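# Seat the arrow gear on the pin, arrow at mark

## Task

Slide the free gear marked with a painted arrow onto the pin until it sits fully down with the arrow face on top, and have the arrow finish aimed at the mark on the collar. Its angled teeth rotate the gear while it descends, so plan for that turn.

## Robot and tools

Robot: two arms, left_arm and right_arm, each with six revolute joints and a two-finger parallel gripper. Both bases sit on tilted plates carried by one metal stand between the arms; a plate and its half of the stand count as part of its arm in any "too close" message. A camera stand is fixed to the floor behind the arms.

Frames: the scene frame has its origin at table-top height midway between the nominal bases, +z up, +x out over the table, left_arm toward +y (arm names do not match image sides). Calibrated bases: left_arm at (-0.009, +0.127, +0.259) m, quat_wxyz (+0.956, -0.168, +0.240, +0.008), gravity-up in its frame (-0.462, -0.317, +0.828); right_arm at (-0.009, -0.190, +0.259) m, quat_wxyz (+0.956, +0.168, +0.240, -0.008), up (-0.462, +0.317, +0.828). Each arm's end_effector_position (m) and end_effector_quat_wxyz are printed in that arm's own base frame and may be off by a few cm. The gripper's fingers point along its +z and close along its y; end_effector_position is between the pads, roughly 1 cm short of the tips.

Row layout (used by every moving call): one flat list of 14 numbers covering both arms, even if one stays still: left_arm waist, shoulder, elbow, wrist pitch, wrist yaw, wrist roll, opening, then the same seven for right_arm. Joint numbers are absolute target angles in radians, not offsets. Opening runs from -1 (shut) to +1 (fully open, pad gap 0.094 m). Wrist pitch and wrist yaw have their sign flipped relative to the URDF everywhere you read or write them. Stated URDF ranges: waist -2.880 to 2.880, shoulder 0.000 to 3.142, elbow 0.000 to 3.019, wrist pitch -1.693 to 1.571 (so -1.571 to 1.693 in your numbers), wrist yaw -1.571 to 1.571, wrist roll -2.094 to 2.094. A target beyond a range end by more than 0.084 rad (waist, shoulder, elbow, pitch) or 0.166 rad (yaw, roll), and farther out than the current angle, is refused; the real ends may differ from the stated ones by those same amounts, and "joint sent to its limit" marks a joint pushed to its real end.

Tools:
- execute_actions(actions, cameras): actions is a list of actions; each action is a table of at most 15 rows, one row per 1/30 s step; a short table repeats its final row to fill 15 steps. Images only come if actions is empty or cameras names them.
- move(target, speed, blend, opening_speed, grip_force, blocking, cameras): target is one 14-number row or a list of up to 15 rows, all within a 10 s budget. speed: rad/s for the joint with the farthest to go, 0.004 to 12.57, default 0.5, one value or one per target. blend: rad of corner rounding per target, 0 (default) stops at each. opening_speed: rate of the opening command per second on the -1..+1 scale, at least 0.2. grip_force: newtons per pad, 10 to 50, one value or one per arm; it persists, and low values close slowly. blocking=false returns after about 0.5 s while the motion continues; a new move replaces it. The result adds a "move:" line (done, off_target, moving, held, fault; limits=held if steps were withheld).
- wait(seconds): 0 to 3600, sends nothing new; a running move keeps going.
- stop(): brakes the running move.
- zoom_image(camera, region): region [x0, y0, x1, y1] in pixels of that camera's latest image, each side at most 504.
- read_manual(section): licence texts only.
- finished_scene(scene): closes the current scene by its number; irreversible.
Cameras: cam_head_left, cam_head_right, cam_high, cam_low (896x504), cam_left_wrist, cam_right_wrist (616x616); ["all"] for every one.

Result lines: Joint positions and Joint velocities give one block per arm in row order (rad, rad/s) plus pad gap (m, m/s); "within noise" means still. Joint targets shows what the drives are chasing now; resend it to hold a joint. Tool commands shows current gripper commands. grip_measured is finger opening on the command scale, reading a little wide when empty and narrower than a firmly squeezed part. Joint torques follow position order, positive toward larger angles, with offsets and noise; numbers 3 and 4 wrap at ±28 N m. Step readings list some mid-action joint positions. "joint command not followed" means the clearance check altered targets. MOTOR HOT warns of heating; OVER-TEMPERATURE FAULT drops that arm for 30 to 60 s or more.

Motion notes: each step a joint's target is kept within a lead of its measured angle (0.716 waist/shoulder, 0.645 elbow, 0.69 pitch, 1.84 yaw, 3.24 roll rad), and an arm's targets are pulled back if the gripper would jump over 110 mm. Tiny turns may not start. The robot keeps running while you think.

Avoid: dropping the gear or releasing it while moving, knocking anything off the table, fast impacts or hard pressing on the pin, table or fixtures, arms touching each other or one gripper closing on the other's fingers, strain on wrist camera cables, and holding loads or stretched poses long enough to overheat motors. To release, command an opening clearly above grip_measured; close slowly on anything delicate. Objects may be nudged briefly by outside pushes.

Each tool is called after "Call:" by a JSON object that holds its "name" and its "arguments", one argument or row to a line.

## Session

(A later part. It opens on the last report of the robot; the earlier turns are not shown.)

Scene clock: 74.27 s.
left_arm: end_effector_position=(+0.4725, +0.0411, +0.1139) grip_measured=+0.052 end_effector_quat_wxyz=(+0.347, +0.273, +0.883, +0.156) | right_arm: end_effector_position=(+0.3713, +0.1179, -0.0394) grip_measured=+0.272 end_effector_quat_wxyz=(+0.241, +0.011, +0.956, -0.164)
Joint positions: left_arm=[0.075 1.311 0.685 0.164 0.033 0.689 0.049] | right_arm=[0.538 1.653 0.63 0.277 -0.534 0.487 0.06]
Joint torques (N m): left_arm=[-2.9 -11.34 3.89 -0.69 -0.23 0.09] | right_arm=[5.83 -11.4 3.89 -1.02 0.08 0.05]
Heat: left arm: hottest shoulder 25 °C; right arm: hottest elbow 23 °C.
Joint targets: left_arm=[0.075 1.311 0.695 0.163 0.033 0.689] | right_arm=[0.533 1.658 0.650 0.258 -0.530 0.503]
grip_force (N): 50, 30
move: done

Call:
{"name": "move", "arguments": {
  "target": [0.075,1.311,0.695,0.163,0.033,0.689,0.05,0.533,1.658,0.650,0.258,-0.530,0.543,0.05],
  "speed": 0.06,
  "cameras": ["cam_right_wrist","cam_low"]
}}

Call:
{"name": "zoom_image", "arguments": {
  "camera": "cam_right_wrist",
  "region": [262, 400, 352, 455]
}}

Call:
{"name": "zoom_image", "arguments": {
  "camera": "cam_low",
  "region": [325, 280, 355, 315]
}}

Scene clock: 75.60 s.
left_arm: end_effector_position=(+0.4725, +0.0411, +0.1139) grip_measured=+0.052 end_effector_quat_wxyz=(+0.347, +0.273, +0.883, +0.156) | right_arm: end_effector_position=(+0.3715, +0.1176, -0.0395) grip_measured=+0.272 end_effector_quat_wxyz=(+0.245, +0.030, +0.956, -0.159)
Joint positions: left_arm=[0.075 1.311 0.685 0.164 0.033 0.689 0.049] | right_arm=[0.537 1.653 0.63 0.277 -0.534 0.526 0.06]
Joint torques (N m): left_arm=[-3.14 -11.46 3.9 -0.7 -0.22 0.1] | right_arm=[5.89 -11.34 3.88 -0.96 0.07 0.07]
Heat: left arm: hottest shoulder 25 °C; right arm: hottest elbow 23 °C.
Joint targets: left_arm=[0.075 1.311 0.695 0.163 0.033 0.689] | right_arm=[0.533 1.658 0.650 0.258 -0.530 0.543]
grip_force (N): 50, 30
move: done
Images, in order (width x height): cam_low 896x504, cam_right_wrist 616x616.

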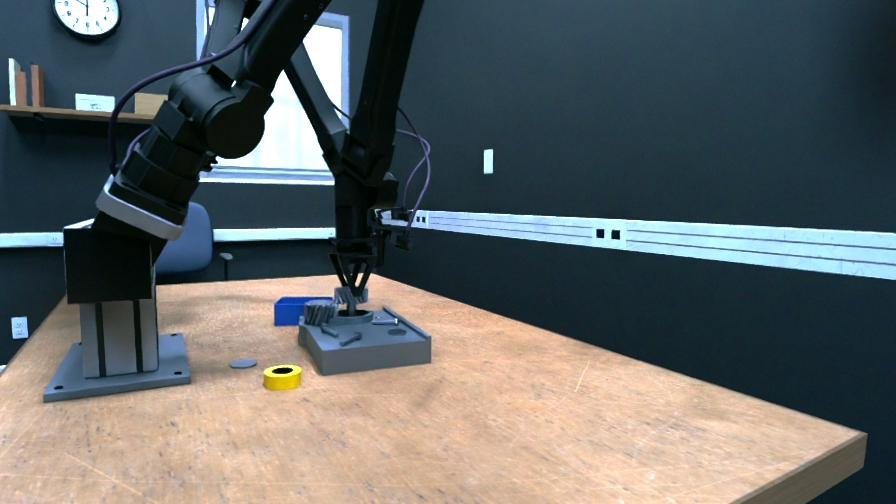

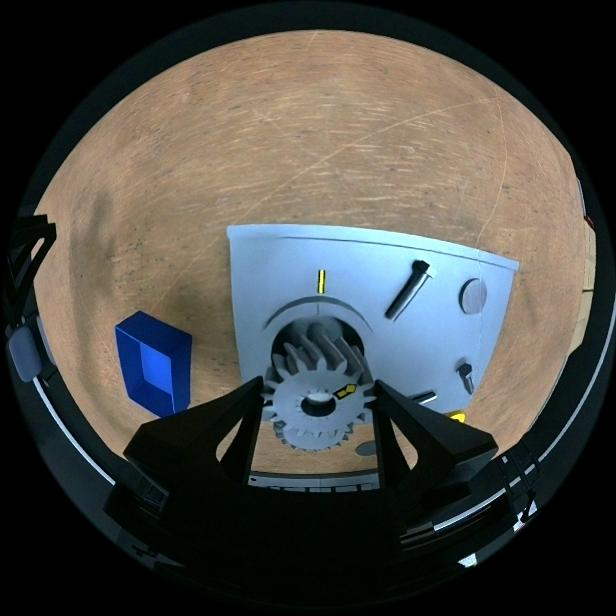

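Scaled by 5.600 from the camera's image (finer frame: 880x880).

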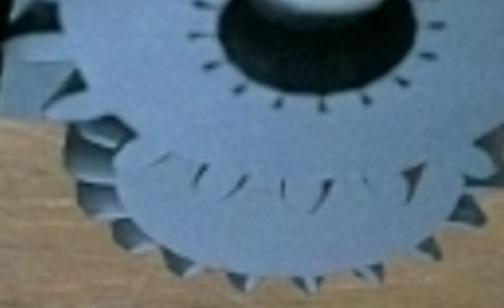

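Scaled by 14.400 from the camera's image (finer frame: 1280x720).

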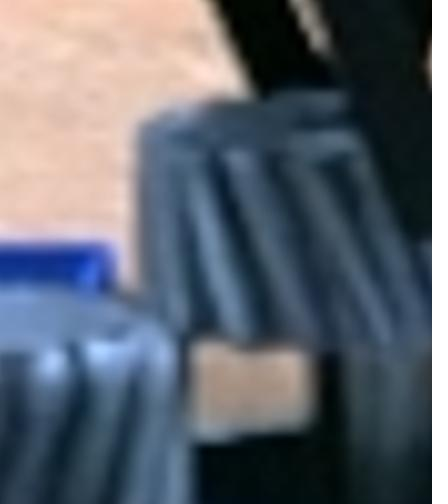

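Call:
{"name": "move", "arguments": {
  "target": [0.075,1.311,0.695,0.163,0.033,0.689,0.05,0.533,1.658,0.650,0.258,-0.530,0.603,0.05],
  "speed": 0.08,
  "cameras": []
}}

Scene clock: 76.83 s.
left_arm: end_effector_position=(+0.4725, +0.0411, +0.1139) grip_measured=+0.052 end_effector_quat_wxyz=(+0.347, +0.273, +0.883, +0.156) | right_arm: end_effector_position=(+0.3715, +0.1176, -0.0395) grip_measured=+0.272 end_effector_quat_wxyz=(+0.247, +0.043, +0.955, -0.156)
Joint positions: left_arm=[0.075 1.311 0.685 0.164 0.033 0.689 0.049] | right_arm=[0.537 1.653 0.63 0.277 -0.534 0.553 0.06]
Joint torques (N m): left_arm=[-2.96 -11.4 3.89 -0.7 -0.23 0.09] | right_arm=[5.95 -11.4 3.86 -0.96 0.07 0.41]
Heat: left arm: hottest shoulder 25 °C; right arm: hottest elbow 23 °C.
Joint targets: left_arm=[0.075 1.311 0.695 0.163 0.033 0.689] | right_arm=[0.533 1.658 0.650 0.258 -0.530 0.603]
grip_force (N): 50, 30
move: off_target (right_arm); right_arm: the wrist roll is farthest, 0.050 rad from its target

Call:
{"name": "move", "arguments": {
  "target": [
    [0.075,1.311,0.695,0.163,0.033,0.689,0.05,0.533,1.658,0.650,0.256,-0.530,0.473,0.05],
    [0.075,1.311,0.695,0.163,0.033,0.689,0.05,0.525,1.676,0.648,0.231,-0.528,0.384,0.05]
  ],
  "speed": 0.05,
  "cameras": ["cam_low","cam_right_wrist"]
}}

Call:
{"name": "zoom_image", "arguments": {
  "camera": "cam_low",
  "region": [300, 255, 400, 335]
}}

Scene clock: 82.57 s.
left_arm: end_effector_position=(+0.4725, +0.0411, +0.1139) grip_measured=+0.052 end_effector_quat_wxyz=(+0.347, +0.273, +0.883, +0.156) | right_arm: end_effector_position=(+0.3725, +0.1177, -0.0402) grip_measured=+0.272 end_effector_quat_wxyz=(+0.240, -0.002, +0.956, -0.166)
Joint positions: left_arm=[0.075 1.311 0.685 0.164 0.033 0.689 0.049] | right_arm=[0.535 1.656 0.63 0.27 -0.532 0.455 0.06]
Joint torques (N m): left_arm=[-2.96 -11.52 3.9 -0.68 -0.23 0.1] | right_arm=[5.42 -9.99 3.7 -1.8 0.08 -0.89]
Heat: left arm: hottest shoulder 25 °C; right arm: hottest elbow 23 °C.
Joint targets: left_arm=[0.075 1.311 0.695 0.163 0.033 0.689] | right_arm=[0.525 1.676 0.648 0.231 -0.528 0.384]
grip_force (N): 50, 30
move: off_target (right_arm); right_arm: the wrist roll is farthest, 0.071 rad from its target

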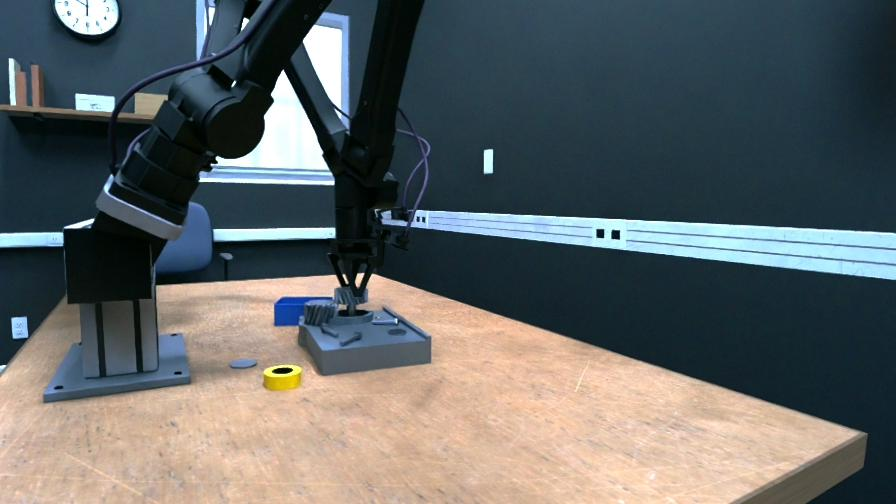

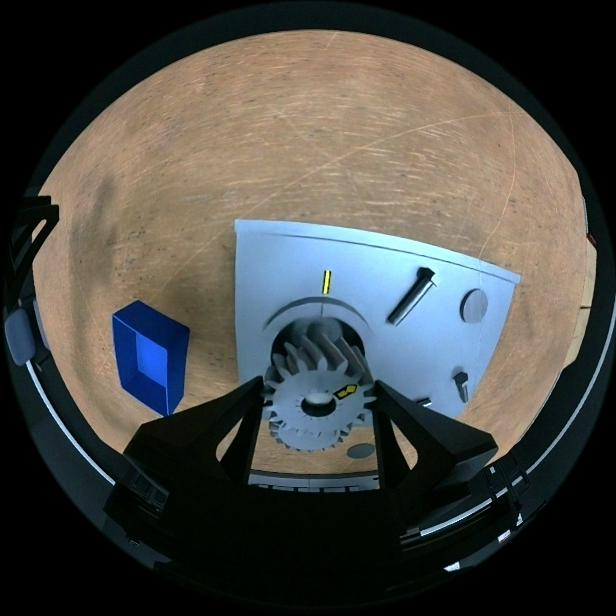

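Scaled by 5.040 from the camera's image (finer frame: 1280x720).

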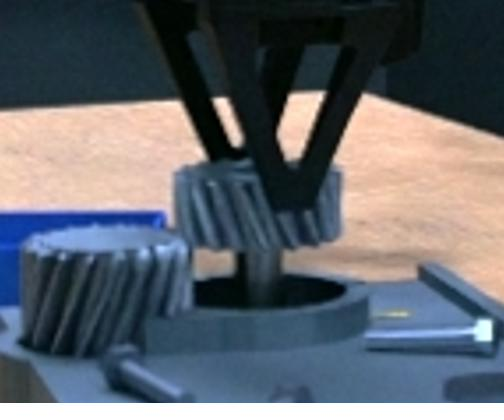

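Call:
{"name": "move", "arguments": {
  "target": [
    [0.075,1.311,0.695,0.163,0.033,0.689,0.05,0.531,1.661,0.650,0.248,-0.529,0.516,0.05],
    [0.075,1.311,0.695,0.163,0.033,0.689,0.05,0.5285,1.668,0.649,0.242,-0.529,0.470,0.05]
  ],
  "speed": 0.05,
  "cameras": ["cam_low","cam_right_wrist"]
}}

Call:
{"name": "zoom_image", "arguments": {
  "camera": "cam_right_wrist",
  "region": [262, 400, 352, 455]
}}

Scene clock: 87.13 s.
left_arm: end_effector_position=(+0.4725, +0.0411, +0.1139) grip_measured=+0.052 end_effector_quat_wxyz=(+0.347, +0.273, +0.883, +0.156) | right_arm: end_effector_position=(+0.3726, +0.1171, -0.0415) grip_measured=+0.272 end_effector_quat_wxyz=(+0.241, +0.008, +0.956, -0.164)
Joint positions: left_arm=[0.075 1.311 0.685 0.164 0.033 0.689 0.049] | right_arm=[0.534 1.66 0.63 0.267 -0.532 0.474 0.06]
Joint torques (N m): left_arm=[-3.02 -11.4 3.89 -0.7 -0.23 0.09] | right_arm=[5.83 -11.22 3.74 -1.21 0.03 -0.17]
Heat: left arm: hottest shoulder 25 °C; right arm: hottest elbow 23 °C.
Joint targets: left_arm=[0.075 1.311 0.695 0.163 0.033 0.689] | right_arm=[0.529 1.668 0.649 0.242 -0.529 0.470]
grip_force (N): 50, 30
move: done

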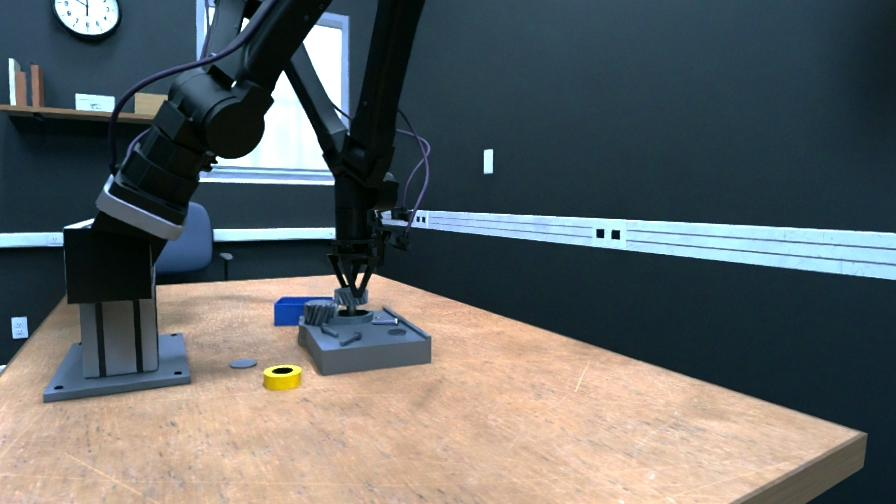

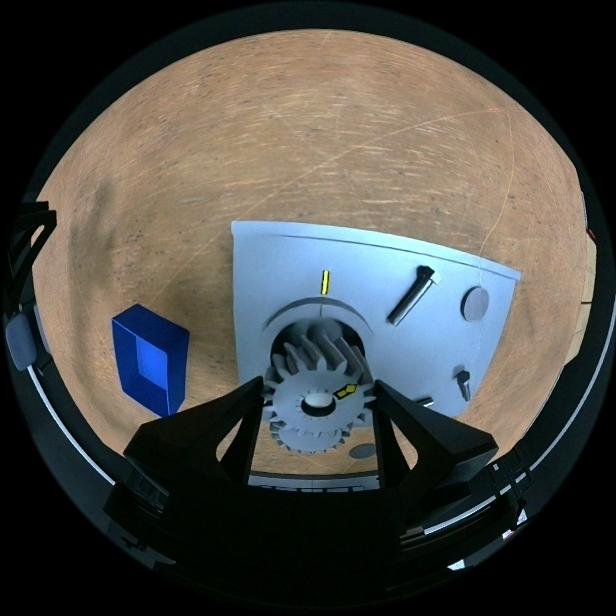

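Scaled by 5.600 from the camera's image (finer frame: 880x880).

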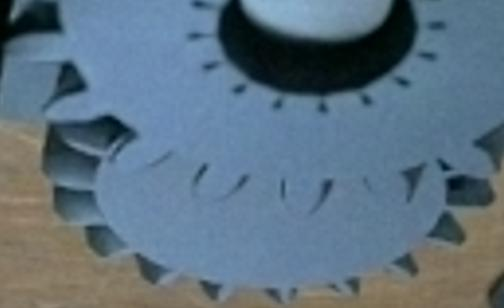

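Call:
{"name": "move", "arguments": {
  "target": [0.075,1.311,0.695,0.163,0.033,0.689,0.05,0.5285,1.668,0.649,0.242,-0.529,0.440,0.05],
  "speed": 0.05,
  "cameras": []
}}

Call:
{"name": "move", "arguments": {
  "target": [0.075,1.311,0.695,0.163,0.033,0.689,0.05,0.5285,1.668,0.649,0.242,-0.529,0.580,0.05],
  "speed": 0.1,
  "cameras": []
}}

Scene clock: 88.40 s.
left_arm: end_effector_position=(+0.4725, +0.0411, +0.1139) grip_measured=+0.052 end_effector_quat_wxyz=(+0.347, +0.273, +0.883, +0.156) | right_arm: end_effector_position=(+0.3729, +0.1170, -0.0420) grip_measured=+0.272 end_effector_quat_wxyz=(+0.239, -0.003, +0.956, -0.167)
Joint positions: left_arm=[0.075 1.311 0.685 0.164 0.033 0.689 0.049] | right_arm=[0.533 1.662 0.63 0.264 -0.532 0.45 0.06]
Joint torques (N m): left_arm=[-3.02 -11.46 3.9 -0.7 -0.22 0.09] | right_arm=[6.01 -11.34 3.73 -1.11 0.04 -0.23]
Heat: left arm: hottest shoulder 25 °C; right arm: hottest elbow 23 °C.
Joint targets: left_arm=[0.075 1.311 0.695 0.163 0.033 0.689] | right_arm=[0.528 1.668 0.649 0.242 -0.529 0.440]
grip_force (N): 50, 30
move: done

Scene clock: 90.03 s.
left_arm: end_effector_position=(+0.4725, +0.0411, +0.1139) grip_measured=+0.052 end_effector_quat_wxyz=(+0.347, +0.273, +0.883, +0.156) | right_arm: end_effector_position=(+0.3728, +0.1169, -0.0423) grip_measured=+0.272 end_effector_quat_wxyz=(+0.241, +0.009, +0.956, -0.164)
Joint positions: left_arm=[0.075 1.311 0.685 0.164 0.033 0.689 0.049] | right_arm=[0.533 1.663 0.63 0.264 -0.532 0.478 0.06]
Joint torques (N m): left_arm=[-2.96 -11.4 3.89 -0.66 -0.24 0.08] | right_arm=[5.89 -11.34 3.7 -1.1 0.04 0.98]
Heat: left arm: hottest shoulder 25 °C; right arm: hottest elbow 23 °C.
Joint targets: left_arm=[0.075 1.311 0.695 0.163 0.033 0.689] | right_arm=[0.529 1.668 0.649 0.242 -0.529 0.580]
grip_force (N): 50, 30
move: off_target (right_arm); right_arm: the wrist roll is farthest, 0.102 rad from its target

Call:
{"name": "move", "arguments": {
  "target": [
    [0.075,1.311,0.695,0.163,0.033,0.689,0.05,0.5285,1.668,0.649,0.242,-0.529,0.435,0.05],
    [0.075,1.311,0.695,0.163,0.033,0.689,0.05,0.5265,1.672,0.648,0.237,-0.5285,0.410,0.05]
  ],
  "speed": 0.08,
  "cameras": []
}}

Call:
{"name": "move", "arguments": {
  "target": [0.075,1.311,0.695,0.163,0.033,0.689,0.05,0.5265,1.672,0.648,0.237,-0.5285,0.370,0.05],
  "speed": 0.08,
  "cameras": []
}}

Scene clock: 93.27 s.
left_arm: end_effector_position=(+0.4725, +0.0411, +0.1139) grip_measured=+0.052 end_effector_quat_wxyz=(+0.347, +0.273, +0.883, +0.156) | right_arm: end_effector_position=(+0.3735, +0.1165, -0.0431) grip_measured=+0.272 end_effector_quat_wxyz=(+0.238, -0.016, +0.956, -0.170)
Joint positions: left_arm=[0.075 1.311 0.685 0.164 0.033 0.689 0.049] | right_arm=[0.531 1.666 0.63 0.259 -0.532 0.423 0.06]
Joint torques (N m): left_arm=[-2.9 -11.63 3.9 -0.69 -0.23 0.09] | right_arm=[5.95 -11.34 3.63 -1.09 0.06 -0.25]
Heat: left arm: hottest shoulder 25 °C; right arm: hottest elbow 23 °C.
Joint targets: left_arm=[0.075 1.311 0.695 0.163 0.033 0.689] | right_arm=[0.526 1.672 0.648 0.237 -0.529 0.410]
grip_force (N): 50, 30
move: done

Scene clock: 94.00 s.
left_arm: end_effector_position=(+0.4725, +0.0411, +0.1139) grip_measured=+0.052 end_effector_quat_wxyz=(+0.347, +0.273, +0.883, +0.156) | right_arm: end_effector_position=(+0.3736, +0.1165, -0.0433) grip_measured=+0.272 end_effector_quat_wxyz=(+0.236, -0.021, +0.956, -0.171)
Joint positions: left_arm=[0.075 1.311 0.685 0.164 0.033 0.689 0.049] | right_arm=[0.53 1.666 0.63 0.258 -0.531 0.412 0.06]
Joint torques (N m): left_arm=[-2.96 -11.52 3.92 -0.68 -0.23 0.1] | right_arm=[5.95 -11.4 3.62 -1.05 0.02 -0.57]
Heat: left arm: hottest shoulder 25 °C; right arm: hottest elbow 23 °C.
Joint targets: left_arm=[0.075 1.311 0.695 0.163 0.033 0.689] | right_arm=[0.526 1.672 0.648 0.237 -0.528 0.370]
grip_force (N): 50, 30
move: off_target (right_arm); right_arm: the wrist roll is farthest, 0.042 rad from its target

Call:
{"name": "move", "arguments": {
  "target": [0.075,1.311,0.695,0.163,0.033,0.689,0.05,0.519,1.689,0.647,0.213,-0.5268,0.341,0.05],
  "speed": 0.04,
  "cameras": []
}}

Scene clock: 95.60 s.
left_arm: end_effector_position=(+0.4725, +0.0411, +0.1139) grip_measured=+0.052 end_effector_quat_wxyz=(+0.347, +0.273, +0.883, +0.156) | right_arm: end_effector_position=(+0.3760, +0.1150, -0.0476) grip_measured=+0.272 end_effector_quat_wxyz=(+0.233, -0.046, +0.955, -0.177)
Joint positions: left_arm=[0.075 1.311 0.685 0.164 0.033 0.689 0.049] | right_arm=[0.524 1.682 0.63 0.237 -0.53 0.351 0.06]
Joint torques (N m): left_arm=[-2.96 -11.52 3.88 -0.65 -0.23 0.09] | right_arm=[5.95 -11.4 3.4 -1.21 0.07 -0.23]
Heat: left arm: hottest shoulder 25 °C; right arm: hottest elbow 23 °C.
Joint targets: left_arm=[0.075 1.311 0.695 0.163 0.033 0.689] | right_arm=[0.519 1.689 0.647 0.213 -0.527 0.341]
grip_force (N): 50, 30
move: done

Call:
{"name": "move", "arguments": {
  "target": [0.075,1.311,0.695,0.163,0.033,0.689,0.05,0.5055,1.716,0.649,0.180,-0.523,0.208,0.05],
  "speed": 0.05,
  "cameras": ["cam_low","cam_right_wrist"]
}}

Call:
{"name": "zoom_image", "arguments": {
  "camera": "cam_low",
  "region": [300, 255, 400, 335]
}}

Scene clock: 98.93 s.
left_arm: end_effector_position=(+0.4725, +0.0411, +0.1139) grip_measured=+0.052 end_effector_quat_wxyz=(+0.347, +0.273, +0.883, +0.156) | right_arm: end_effector_position=(+0.3798, +0.1124, -0.0549) grip_measured=+0.272 end_effector_quat_wxyz=(+0.223, -0.104, +0.950, -0.191)
Joint positions: left_arm=[0.075 1.311 0.685 0.164 0.033 0.689 0.049] | right_arm=[0.512 1.707 0.63 0.201 -0.528 0.215 0.06]
Joint torques (N m): left_arm=[-2.84 -11.4 3.88 -0.68 -0.23 0.1] | right_arm=[5.89 -11.4 3.34 -1.07 0.11 -0.19]
Heat: left arm: hottest shoulder 25 °C; right arm: hottest elbow 23 °C.
Joint targets: left_arm=[0.075 1.311 0.695 0.163 0.033 0.689] | right_arm=[0.506 1.716 0.649 0.180 -0.523 0.208]
grip_force (N): 50, 30
move: done

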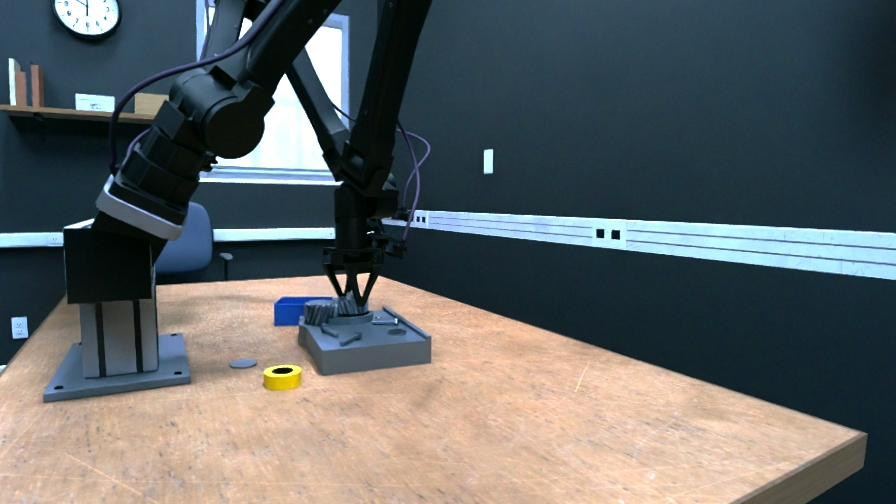

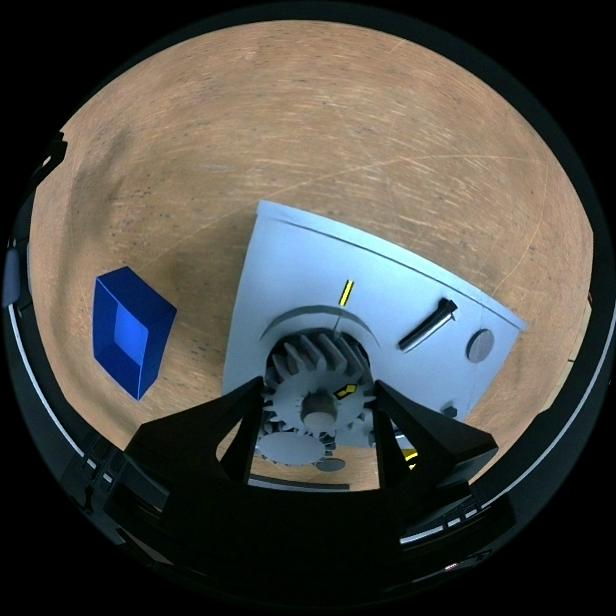

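Scaled by 5.040 from the camera's image (finer frame: 1280x720).

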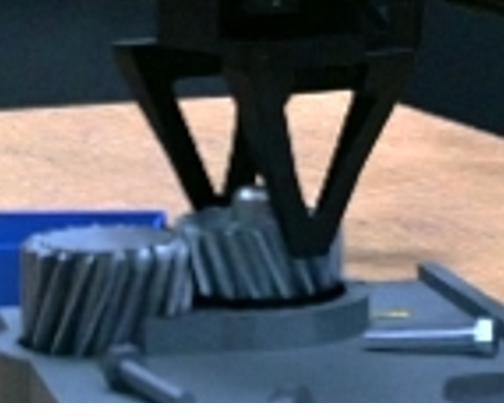

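Call:
{"name": "move", "arguments": {
  "target": [0.075,1.311,0.695,0.163,0.033,0.689,0.05,0.494,1.739,0.653,0.156,-0.519,0.101,0.05],
  "speed": 0.05,
  "cameras": []
}}

Scene clock: 102.07 s.
left_arm: end_effector_position=(+0.4725, +0.0411, +0.1139) grip_measured=+0.052 end_effector_quat_wxyz=(+0.347, +0.273, +0.883, +0.156) | right_arm: end_effector_position=(+0.3826, +0.1105, -0.0608) grip_measured=+0.272 end_effector_quat_wxyz=(+0.214, -0.150, +0.944, -0.201)
Joint positions: left_arm=[0.075 1.311 0.685 0.164 0.033 0.689 0.049] | right_arm=[0.502 1.728 0.63 0.173 -0.523 0.106 0.06]
Joint torques (N m): left_arm=[-2.96 -11.58 3.93 -0.68 -0.23 0.09] | right_arm=[5.71 -11.34 3.45 -0.94 0.11 -0.17]
Heat: left arm: hottest shoulder 25 °C; right arm: hottest elbow 23 °C.
Joint targets: left_arm=[0.075 1.311 0.695 0.163 0.033 0.689] | right_arm=[0.494 1.739 0.653 0.156 -0.519 0.101]
grip_force (N): 50, 30
move: done

Call:
{"name": "move", "arguments": {
  "target": [0.075,1.311,0.695,0.163,0.033,0.689,0.05,0.494,1.739,0.653,0.156,-0.519,0.051,0.05],
  "speed": 0.08,
  "cameras": []
}}

Call:
{"name": "move", "arguments": {
  "target": [0.075,1.311,0.695,0.163,0.033,0.689,0.05,0.494,1.739,0.653,0.156,-0.519,0.190,0.05],
  "speed": 0.08,
  "cameras": []
}}

Scene clock: 103.47 s.
left_arm: end_effector_position=(+0.4725, +0.0411, +0.1139) grip_measured=+0.052 end_effector_quat_wxyz=(+0.347, +0.273, +0.883, +0.156) | right_arm: end_effector_position=(+0.3834, +0.1097, -0.0625) grip_measured=+0.272 end_effector_quat_wxyz=(+0.209, -0.170, +0.941, -0.206)
Joint positions: left_arm=[0.075 1.311 0.685 0.164 0.033 0.689 0.049] | right_arm=[0.499 1.734 0.632 0.17 -0.523 0.061 0.06]
Joint torques (N m): left_arm=[-2.96 -11.52 3.89 -0.7 -0.23 0.09] | right_arm=[6.01 -11.75 3.23 -0.8 0.11 -0.22]
Heat: left arm: hottest shoulder 25 °C; right arm: hottest elbow 23 °C.
Joint targets: left_arm=[0.075 1.311 0.695 0.163 0.033 0.689] | right_arm=[0.494 1.739 0.653 0.156 -0.519 0.051]
grip_force (N): 50, 30
move: done

Scene clock: 105.43 s.
left_arm: end_effector_position=(+0.4725, +0.0411, +0.1139) grip_measured=+0.052 end_effector_quat_wxyz=(+0.347, +0.273, +0.883, +0.156) | right_arm: end_effector_position=(+0.3834, +0.1096, -0.0625) grip_measured=+0.272 end_effector_quat_wxyz=(+0.212, -0.157, +0.943, -0.203)
Joint positions: left_arm=[0.075 1.311 0.685 0.164 0.033 0.689 0.049] | right_arm=[0.499 1.734 0.632 0.17 -0.523 0.089 0.06]
Joint torques (N m): left_arm=[-2.9 -11.46 3.92 -0.68 -0.22 0.1] | right_arm=[6.12 -11.87 3.23 -0.8 0.09 0.97]
Heat: left arm: hottest shoulder 25 °C; right arm: hottest elbow 23 °C.
Joint targets: left_arm=[0.075 1.311 0.695 0.163 0.033 0.689] | right_arm=[0.494 1.739 0.653 0.156 -0.519 0.190]
grip_force (N): 50, 30
move: off_target (right_arm); right_arm: the wrist roll is farthest, 0.101 rad from its target

Call:
{"name": "move", "arguments": {
  "target": [
    [0.075,1.311,0.695,0.163,0.033,0.689,0.05,0.494,1.739,0.653,0.156,-0.519,0.060,0.05],
    [0.075,1.311,0.695,0.163,0.033,0.689,0.05,0.4845,1.759,0.656,0.134,-0.517,-0.033,0.05]
  ],
  "speed": 0.07,
  "cameras": ["cam_low","cam_right_wrist"]
}}

Call:
{"name": "zoom_image", "arguments": {
  "camera": "cam_low",
  "region": [300, 255, 400, 335]
}}

Call:
{"name": "zoom_image", "arguments": {
  "camera": "cam_right_wrist",
  "region": [220, 300, 440, 480]
}}

Scene clock: 109.93 s.
left_arm: end_effector_position=(+0.4725, +0.0411, +0.1139) grip_measured=+0.052 end_effector_quat_wxyz=(+0.347, +0.273, +0.883, +0.156) | right_arm: end_effector_position=(+0.3861, +0.1079, -0.0675) grip_measured=+0.272 end_effector_quat_wxyz=(+0.202, -0.205, +0.934, -0.213)
Joint positions: left_arm=[0.075 1.311 0.685 0.164 0.033 0.689 0.049] | right_arm=[0.491 1.752 0.634 0.147 -0.52 -0.024 0.06]
Joint torques (N m): left_arm=[-2.9 -11.4 3.86 -0.66 -0.23 0.09] | right_arm=[6.01 -11.69 3.19 -0.76 0.11 -0.22]
Heat: left arm: hottest shoulder 25 °C; right arm: hottest elbow 23 °C.
Joint targets: left_arm=[0.075 1.311 0.695 0.163 0.033 0.689] | right_arm=[0.484 1.759 0.656 0.134 -0.517 -0.033]
grip_force (N): 50, 30
move: done

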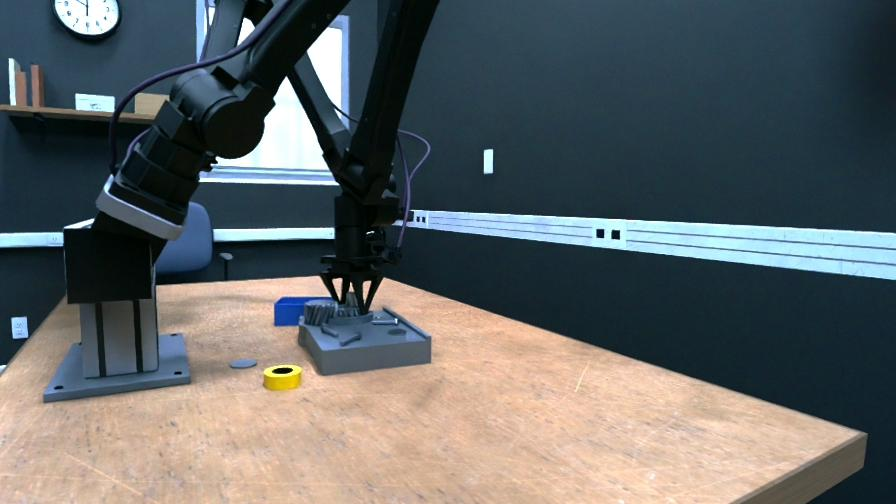

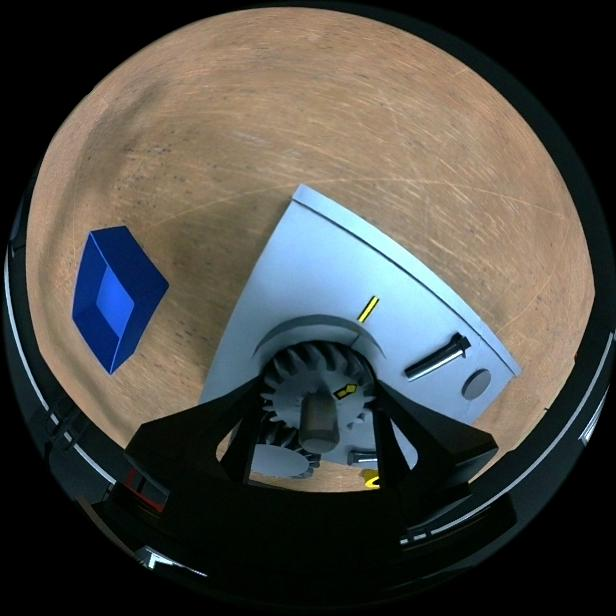

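Scaled by 5.040 from the camera's image (finer frame: 1280x720).

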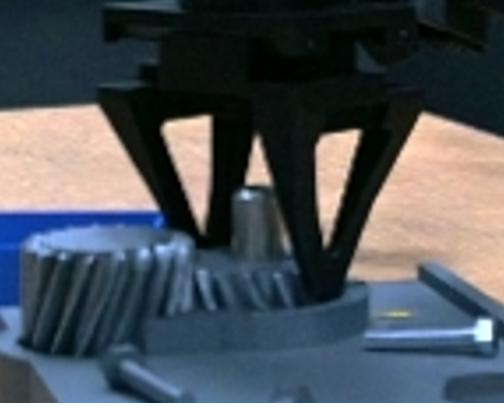

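Scaled by 2.291 from the camera's image (finer frame: 880x880).

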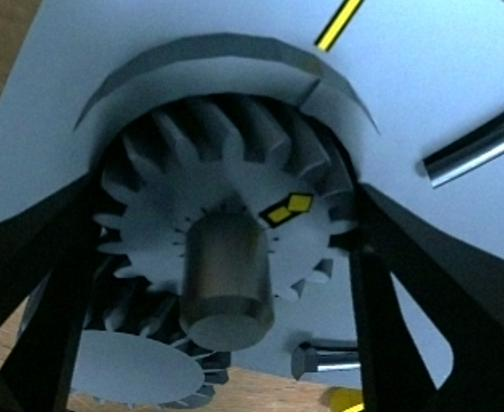

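Call:
{"name": "execute_actions", "arguments": {
  "actions": [
    [[0.075,1.311,0.695,0.163,0.033,0.689,0.05,0.4845,1.759,0.656,0.134,-0.517,-0.033,0.262],[0.075,1.311,0.695,0.163,0.033,0.689,0.05,0.4845,1.759,0.656,0.134,-0.517,-0.033,0.265],[0.075,1.311,0.695,0.163,0.033,0.689,0.05,0.4845,1.759,0.656,0.134,-0.517,-0.033,0.268],[0.075,1.311,0.695,0.163,0.033,0.689,0.05,0.4845,1.759,0.656,0.134,-0.517,-0.033,0.271],[0.075,1.311,0.695,0.163,0.033,0.689,0.05,0.4845,1.759,0.656,0.134,-0.517,-0.033,0.273],[0.075,1.311,0.695,0.163,0.033,0.689,0.05,0.4845,1.759,0.656,0.134,-0.517,-0.033,0.275],[0.075,1.311,0.695,0.163,0.033,0.689,0.05,0.4845,1.759,0.656,0.134,-0.517,-0.033,0.277],[0.075,1.311,0.695,0.163,0.033,0.689,0.05,0.4845,1.759,0.656,0.134,-0.517,-0.033,0.279]]
  ],
  "cameras": ["cam_low"]
}}

Call:
{"name": "zoom_image", "arguments": {
  "camera": "cam_low",
  "region": [300, 255, 400, 335]
}}

Scene clock: 112.83 s.
left_arm: end_effector_position=(+0.4725, +0.0411, +0.1139) grip_measured=+0.052 end_effector_quat_wxyz=(+0.347, +0.273, +0.883, +0.156) | right_arm: end_effector_position=(+0.3862, +0.1079, -0.0676) grip_measured=+0.284 end_effector_quat_wxyz=(+0.201, -0.206, +0.934, -0.213)
Joint positions: left_arm=[0.075 1.311 0.685 0.164 0.033 0.689 0.049] | right_arm=[0.491 1.753 0.634 0.147 -0.52 -0.024 0.06]
Joint torques (N m): left_arm=[-2.78 -11.46 3.89 -0.66 -0.23 0.09] | right_arm=[6.01 -11.81 3.15 -0.76 0.1 -0.21]
Heat: left arm: hottest shoulder 25 °C; right arm: hottest elbow 23 °C.
Joint targets: left_arm=[0.075 1.311 0.695 0.163 0.033 0.689] | right_arm=[0.485 1.759 0.656 0.134 -0.517 -0.033]
grip_force (N): 50, 30
Step readings (joint positions of left_arm | right_arm):
0: [0.075 1.311 0.685 0.164 0.033 0.689] | [0.491 1.752 0.634 0.147 -0.520 -0.024]
1: [0.075 1.311 0.685 0.164 0.033 0.689] | [0.491 1.752 0.634 0.147 -0.520 -0.024]
2: [0.075 1.311 0.685 0.164 0.033 0.689] | [0.491 1.752 0.634 0.147 -0.520 -0.024]
4: [0.075 1.311 0.685 0.164 0.033 0.689] | [0.491 1.752 0.634 0.147 -0.520 -0.024]
8: [0.075 1.311 0.685 0.164 0.033 0.689] | [0.491 1.752 0.634 0.147 -0.520 -0.024]
15: [0.075 1.311 0.685 0.164 0.033 0.689] | [0.491 1.753 0.634 0.147 -0.520 -0.024]

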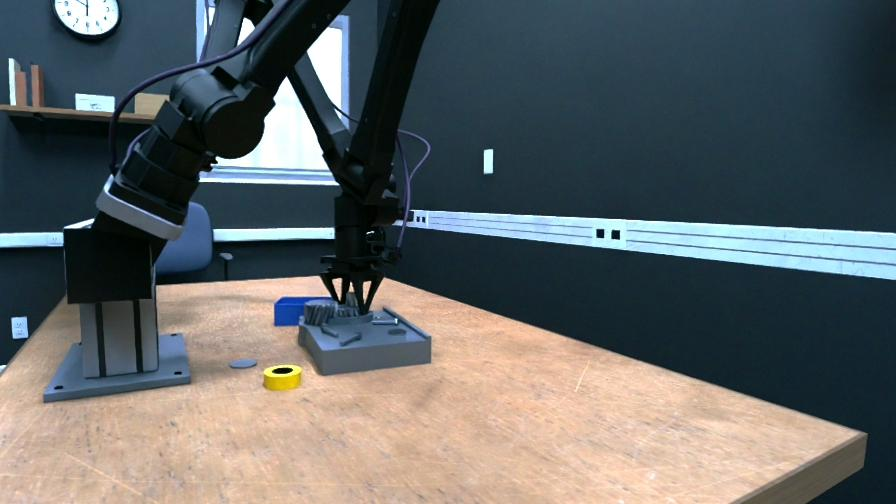

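Scaled by 5.040 from the camera's image (finer frame: 1280x720).

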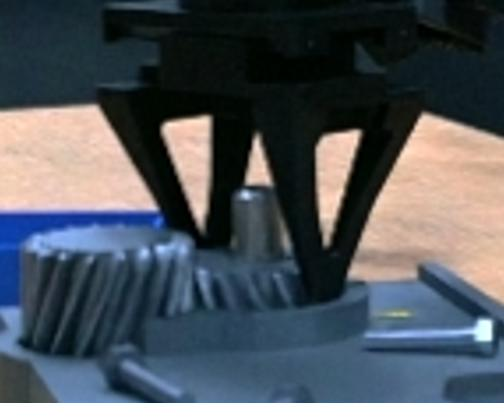

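Call:
{"name": "execute_actions", "arguments": {
  "actions": [
    [[0.075,1.311,0.695,0.163,0.033,0.689,0.05,0.4845,1.759,0.656,0.134,-0.517,-0.033,0.281],[0.075,1.311,0.695,0.163,0.033,0.689,0.05,0.4845,1.759,0.656,0.134,-0.517,-0.033,0.283],[0.075,1.311,0.695,0.163,0.033,0.689,0.05,0.4845,1.759,0.656,0.134,-0.517,-0.033,0.285],[0.075,1.311,0.695,0.163,0.033,0.689,0.05,0.4845,1.759,0.656,0.134,-0.517,-0.033,0.287],[0.075,1.311,0.695,0.163,0.033,0.689,0.05,0.4845,1.759,0.656,0.134,-0.517,-0.033,0.289],[0.075,1.311,0.695,0.163,0.033,0.689,0.05,0.4845,1.759,0.656,0.134,-0.517,-0.033,0.290]]
  ],
  "cameras": ["cam_low"]
}}

Call:
{"name": "zoom_image", "arguments": {
  "camera": "cam_low",
  "region": [300, 255, 400, 335]
}}

Scene clock: 113.73 s.
left_arm: end_effector_position=(+0.4725, +0.0411, +0.1139) grip_measured=+0.052 end_effector_quat_wxyz=(+0.347, +0.273, +0.883, +0.156) | right_arm: end_effector_position=(+0.3862, +0.1079, -0.0676) grip_measured=+0.292 end_effector_quat_wxyz=(+0.201, -0.206, +0.934, -0.213)
Joint positions: left_arm=[0.075 1.311 0.685 0.164 0.033 0.689 0.049] | right_arm=[0.491 1.753 0.634 0.147 -0.52 -0.024 0.061]
Joint torques (N m): left_arm=[-2.84 -11.4 3.9 -0.7 -0.22 0.1] | right_arm=[5.95 -11.81 3.14 -0.77 0.1 -0.21]
Heat: left arm: hottest shoulder 25 °C; right arm: hottest elbow 23 °C.
Joint targets: left_arm=[0.075 1.311 0.695 0.163 0.033 0.689] | right_arm=[0.485 1.759 0.656 0.134 -0.517 -0.033]
grip_force (N): 50, 30
Step readings (joint positions of left_arm | right_arm):
0: [0.075 1.311 0.685 0.164 0.033 0.689] | [0.491 1.753 0.634 0.147 -0.520 -0.024]
1: [0.075 1.311 0.685 0.164 0.033 0.689] | [0.491 1.753 0.634 0.147 -0.520 -0.024]
2: [0.075 1.311 0.685 0.164 0.033 0.689] | [0.491 1.753 0.634 0.147 -0.520 -0.024]
4: [0.075 1.311 0.685 0.164 0.033 0.689] | [0.491 1.753 0.634 0.147 -0.520 -0.024]
8: [0.075 1.311 0.685 0.164 0.033 0.689] | [0.491 1.753 0.634 0.147 -0.520 -0.024]
15: [0.075 1.311 0.685 0.164 0.033 0.689] | [0.491 1.753 0.634 0.147 -0.520 -0.024]

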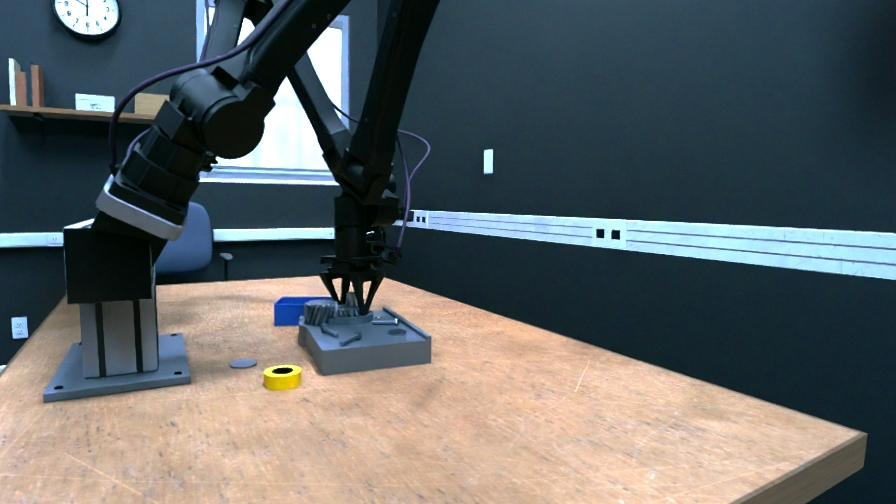

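Scaled by 5.040 from the camera's image (finer frame: 1280x720).

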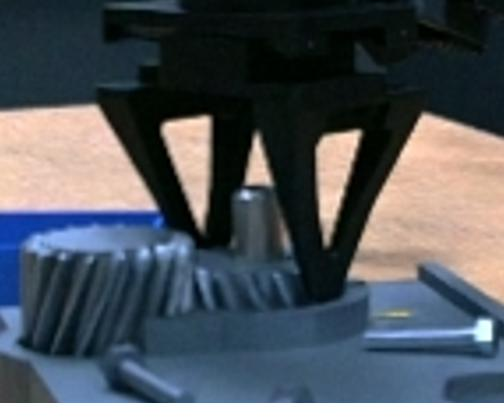

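Call:
{"name": "execute_actions", "arguments": {
  "actions": [
    [[0.075,1.311,0.695,0.163,0.033,0.689,0.05,0.4845,1.759,0.656,0.134,-0.517,-0.033,0.291],[0.075,1.311,0.695,0.163,0.033,0.689,0.05,0.4845,1.759,0.656,0.134,-0.517,-0.033,0.292],[0.075,1.311,0.695,0.163,0.033,0.689,0.05,0.4845,1.759,0.656,0.134,-0.517,-0.033,0.293],[0.075,1.311,0.695,0.163,0.033,0.689,0.05,0.4845,1.759,0.656,0.134,-0.517,-0.033,0.294],[0.075,1.311,0.695,0.163,0.033,0.689,0.05,0.4845,1.759,0.656,0.134,-0.517,-0.033,0.295],[0.075,1.311,0.695,0.163,0.033,0.689,0.05,0.4845,1.759,0.656,0.134,-0.517,-0.033,0.296],[0.075,1.311,0.695,0.163,0.033,0.689,0.05,0.4845,1.759,0.656,0.134,-0.517,-0.033,0.297],[0.075,1.311,0.695,0.163,0.033,0.689,0.05,0.4845,1.759,0.656,0.134,-0.517,-0.033,0.298],[0.075,1.311,0.695,0.163,0.033,0.689,0.05,0.4845,1.759,0.656,0.134,-0.517,-0.033,0.299],[0.075,1.311,0.695,0.163,0.033,0.689,0.05,0.4845,1.759,0.656,0.134,-0.517,-0.033,0.300]]
  ],
  "cameras": ["cam_low"]
}}

Call:
{"name": "zoom_image", "arguments": {
  "camera": "cam_low",
  "region": [300, 255, 400, 335]
}}

Scene clock: 114.73 s.
left_arm: end_effector_position=(+0.4725, +0.0411, +0.1139) grip_measured=+0.052 end_effector_quat_wxyz=(+0.347, +0.273, +0.883, +0.156) | right_arm: end_effector_position=(+0.3862, +0.1079, -0.0677) grip_measured=+0.300 end_effector_quat_wxyz=(+0.201, -0.206, +0.934, -0.213)
Joint positions: left_arm=[0.075 1.311 0.685 0.164 0.033 0.689 0.049] | right_arm=[0.491 1.753 0.634 0.147 -0.52 -0.024 0.061]
Joint torques (N m): left_arm=[-2.96 -11.52 3.9 -0.68 -0.22 0.1] | right_arm=[6.01 -11.93 3.14 -0.76 0.1 -0.21]
Heat: left arm: hottest shoulder 25 °C; right arm: hottest elbow 23 °C.
Joint targets: left_arm=[0.075 1.311 0.695 0.163 0.033 0.689] | right_arm=[0.485 1.759 0.656 0.134 -0.517 -0.033]
grip_force (N): 50, 30
Step readings (joint positions of left_arm | right_arm):
0: [0.075 1.311 0.685 0.164 0.033 0.689] | [0.491 1.753 0.634 0.147 -0.520 -0.024]
1: [0.075 1.311 0.685 0.164 0.033 0.689] | [0.491 1.753 0.634 0.147 -0.520 -0.024]
2: [0.075 1.311 0.685 0.164 0.033 0.689] | [0.491 1.753 0.634 0.147 -0.520 -0.024]
4: [0.075 1.311 0.685 0.164 0.033 0.689] | [0.491 1.753 0.634 0.147 -0.520 -0.024]
8: [0.075 1.311 0.685 0.164 0.033 0.689] | [0.491 1.753 0.634 0.147 -0.520 -0.024]
15: [0.075 1.311 0.685 0.164 0.033 0.689] | [0.491 1.753 0.634 0.147 -0.520 -0.024]

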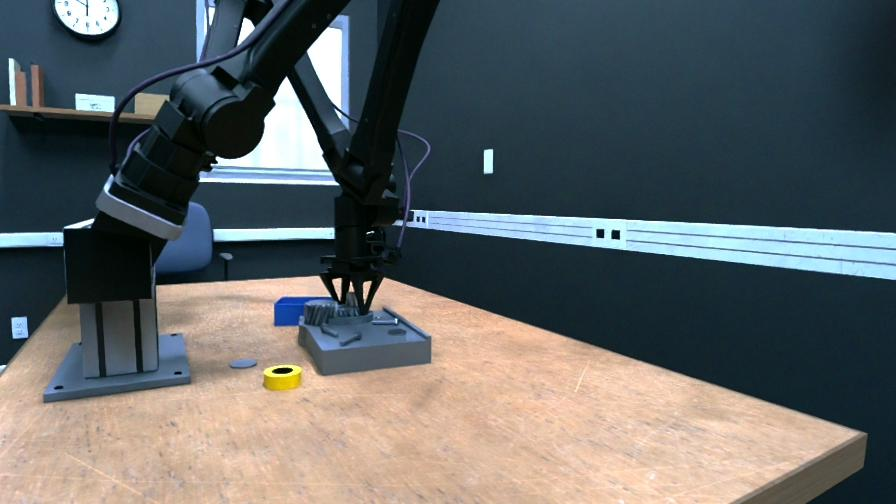

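Scaled by 5.040 from the camera's image (finer frame: 1280x720).

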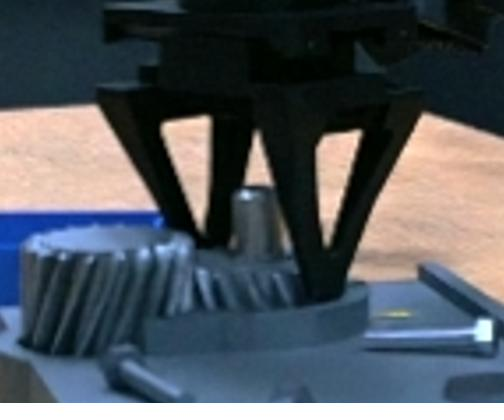

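Call:
{"name": "execute_actions", "arguments": {
  "actions": [
    [[0.075,1.311,0.695,0.163,0.033,0.689,0.05,0.4845,1.759,0.656,0.134,-0.517,-0.033,0.301],[0.075,1.311,0.695,0.163,0.033,0.689,0.05,0.4845,1.759,0.656,0.134,-0.517,-0.033,0.302],[0.075,1.311,0.695,0.163,0.033,0.689,0.05,0.4845,1.759,0.656,0.134,-0.517,-0.033,0.303],[0.075,1.311,0.695,0.163,0.033,0.689,0.05,0.4845,1.759,0.656,0.134,-0.517,-0.033,0.304],[0.075,1.311,0.695,0.163,0.033,0.689,0.05,0.4845,1.759,0.656,0.134,-0.517,-0.033,0.305],[0.075,1.311,0.695,0.163,0.033,0.689,0.05,0.4845,1.759,0.656,0.134,-0.517,-0.033,0.306],[0.075,1.311,0.695,0.163,0.033,0.689,0.05,0.4845,1.759,0.656,0.134,-0.517,-0.033,0.307],[0.075,1.311,0.695,0.163,0.033,0.689,0.05,0.4845,1.759,0.656,0.134,-0.517,-0.033,0.308],[0.075,1.311,0.695,0.163,0.033,0.689,0.05,0.4845,1.759,0.656,0.134,-0.517,-0.033,0.309],[0.075,1.311,0.695,0.163,0.033,0.689,0.05,0.4845,1.759,0.656,0.134,-0.517,-0.033,0.310]]
  ],
  "cameras": ["cam_low"]
}}

Call:
{"name": "zoom_image", "arguments": {
  "camera": "cam_low",
  "region": [300, 255, 400, 335]
}}

Scene clock: 115.83 s.
left_arm: end_effector_position=(+0.4725, +0.0411, +0.1139) grip_measured=+0.052 end_effector_quat_wxyz=(+0.347, +0.273, +0.883, +0.156) | right_arm: end_effector_position=(+0.3907, +0.1103, -0.0656) grip_measured=+0.308 end_effector_quat_wxyz=(+0.205, -0.205, +0.933, -0.212)
Joint positions: left_arm=[0.075 1.311 0.685 0.164 0.033 0.689 0.049] | right_arm=[0.491 1.753 0.643 0.147 -0.52 -0.025 0.061]
Joint torques (N m): left_arm=[-2.9 -11.58 3.92 -0.7 -0.23 0.1] | right_arm=[6.07 -11.58 2.58 -0.77 0.08 -0.2]
Heat: left arm: hottest shoulder 25 °C; right arm: hottest elbow 23 °C.
Joint targets: left_arm=[0.075 1.311 0.695 0.163 0.033 0.689] | right_arm=[0.485 1.759 0.656 0.134 -0.517 -0.033]
grip_force (N): 50, 30
Step readings (joint positions of left_arm | right_arm):
0: [0.075 1.311 0.685 0.164 0.033 0.689] | [0.491 1.753 0.634 0.147 -0.520 -0.024]
1: [0.075 1.311 0.685 0.164 0.033 0.689] | [0.491 1.753 0.634 0.147 -0.520 -0.024]
2: [0.075 1.311 0.685 0.164 0.033 0.689] | [0.491 1.753 0.634 0.147 -0.520 -0.024]
4: [0.075 1.311 0.685 0.164 0.033 0.689] | [0.491 1.753 0.634 0.147 -0.520 -0.024]
8: [0.075 1.311 0.685 0.164 0.033 0.689] | [0.491 1.753 0.634 0.147 -0.520 -0.024]
15: [0.075 1.311 0.685 0.164 0.033 0.689] | [0.491 1.753 0.639 0.147 -0.520 -0.025]

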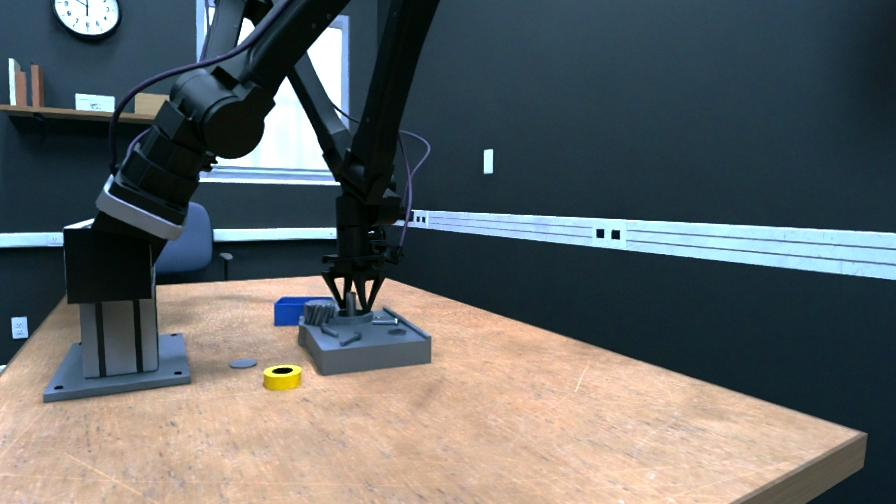

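Scaled by 5.040 from the camera's image (finer frame: 1280x720).

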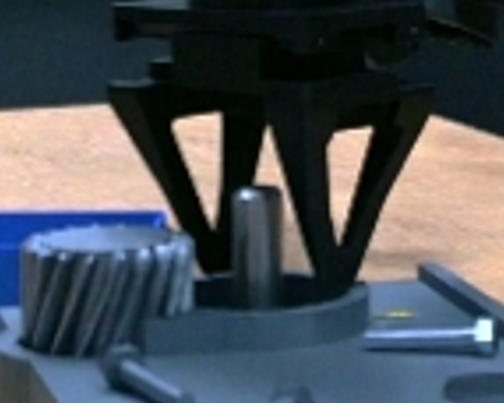

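Call:
{"name": "move", "arguments": {
  "target": [
    [0.075,1.311,0.695,0.163,0.033,0.689,0.05,0.512,1.705,0.651,0.210,-0.525,0.06,0.31],
    [0.075,1.311,0.695,0.163,0.033,0.689,0.05,0.552,1.634,0.645,0.285,-0.539,0.534,0.31]
  ],
  "speed": 0.25,
  "blend": 0.03,
  "cameras": ["cam_low","cam_right_wrist","cam_head_left"]
}}

Call:
{"name": "zoom_image", "arguments": {
  "camera": "cam_right_wrist",
  "region": [220, 250, 420, 450]
}}

Scene clock: 119.13 s.
left_arm: end_effector_position=(+0.4725, +0.0411, +0.1139) grip_measured=+0.052 end_effector_quat_wxyz=(+0.347, +0.273, +0.883, +0.156) | right_arm: end_effector_position=(+0.3786, +0.1251, -0.0312) grip_measured=+0.308 end_effector_quat_wxyz=(+0.256, +0.027, +0.954, -0.153)
Joint positions: left_arm=[0.075 1.311 0.685 0.164 0.033 0.689 0.049] | right_arm=[0.544 1.64 0.643 0.277 -0.535 0.519 0.061]
Joint torques (N m): left_arm=[-2.9 -11.52 3.89 -0.72 -0.23 0.08] | right_arm=[7.06 -12.45 2.8 0.12 -0.23 0.04]
Heat: left arm: hottest shoulder 25 °C; right arm: hottest elbow 23 °C.
Joint targets: left_arm=[0.075 1.311 0.695 0.163 0.033 0.689] | right_arm=[0.552 1.634 0.645 0.285 -0.539 0.534]
grip_force (N): 50, 30
move: done
Images, in order (width x height): cam_head_left 896x504, cam_low 896x504, cam_right_wrist 616x616.

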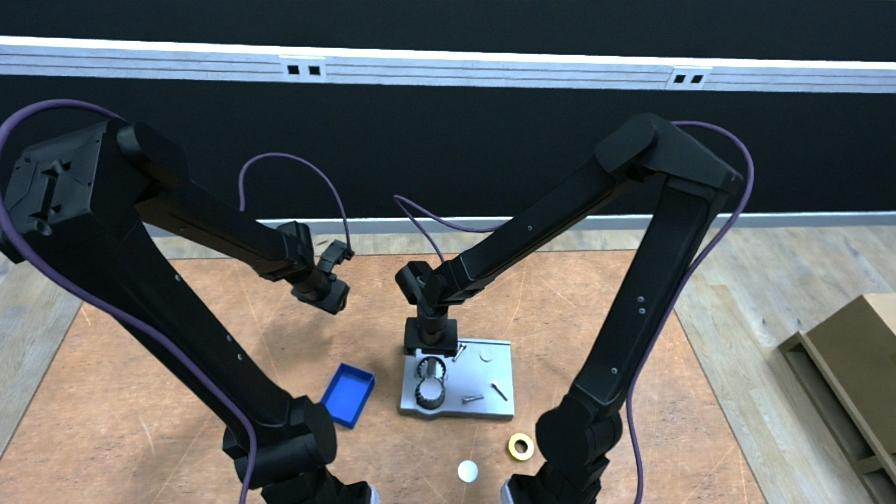

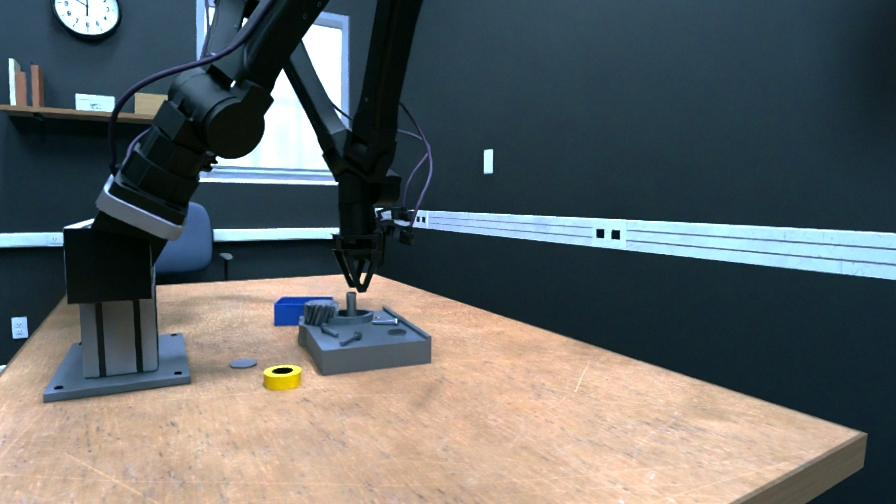

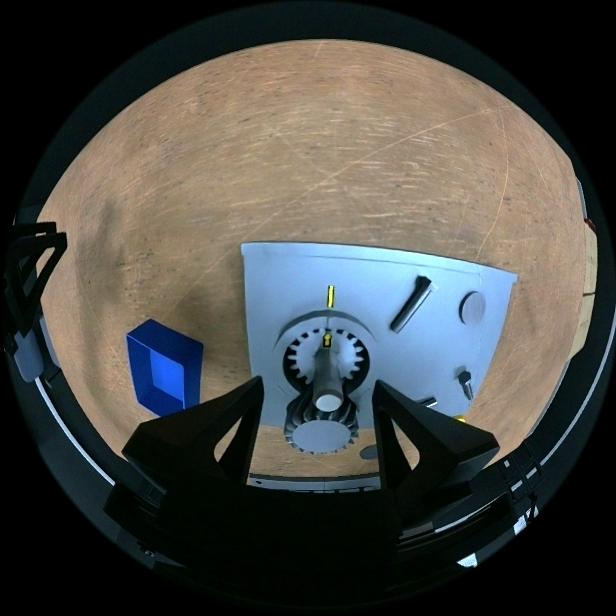

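Scaled by 2.520 from the camera's image (finer frame: 880x880).

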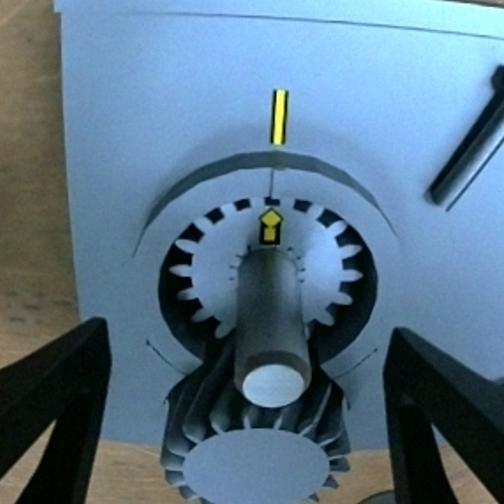

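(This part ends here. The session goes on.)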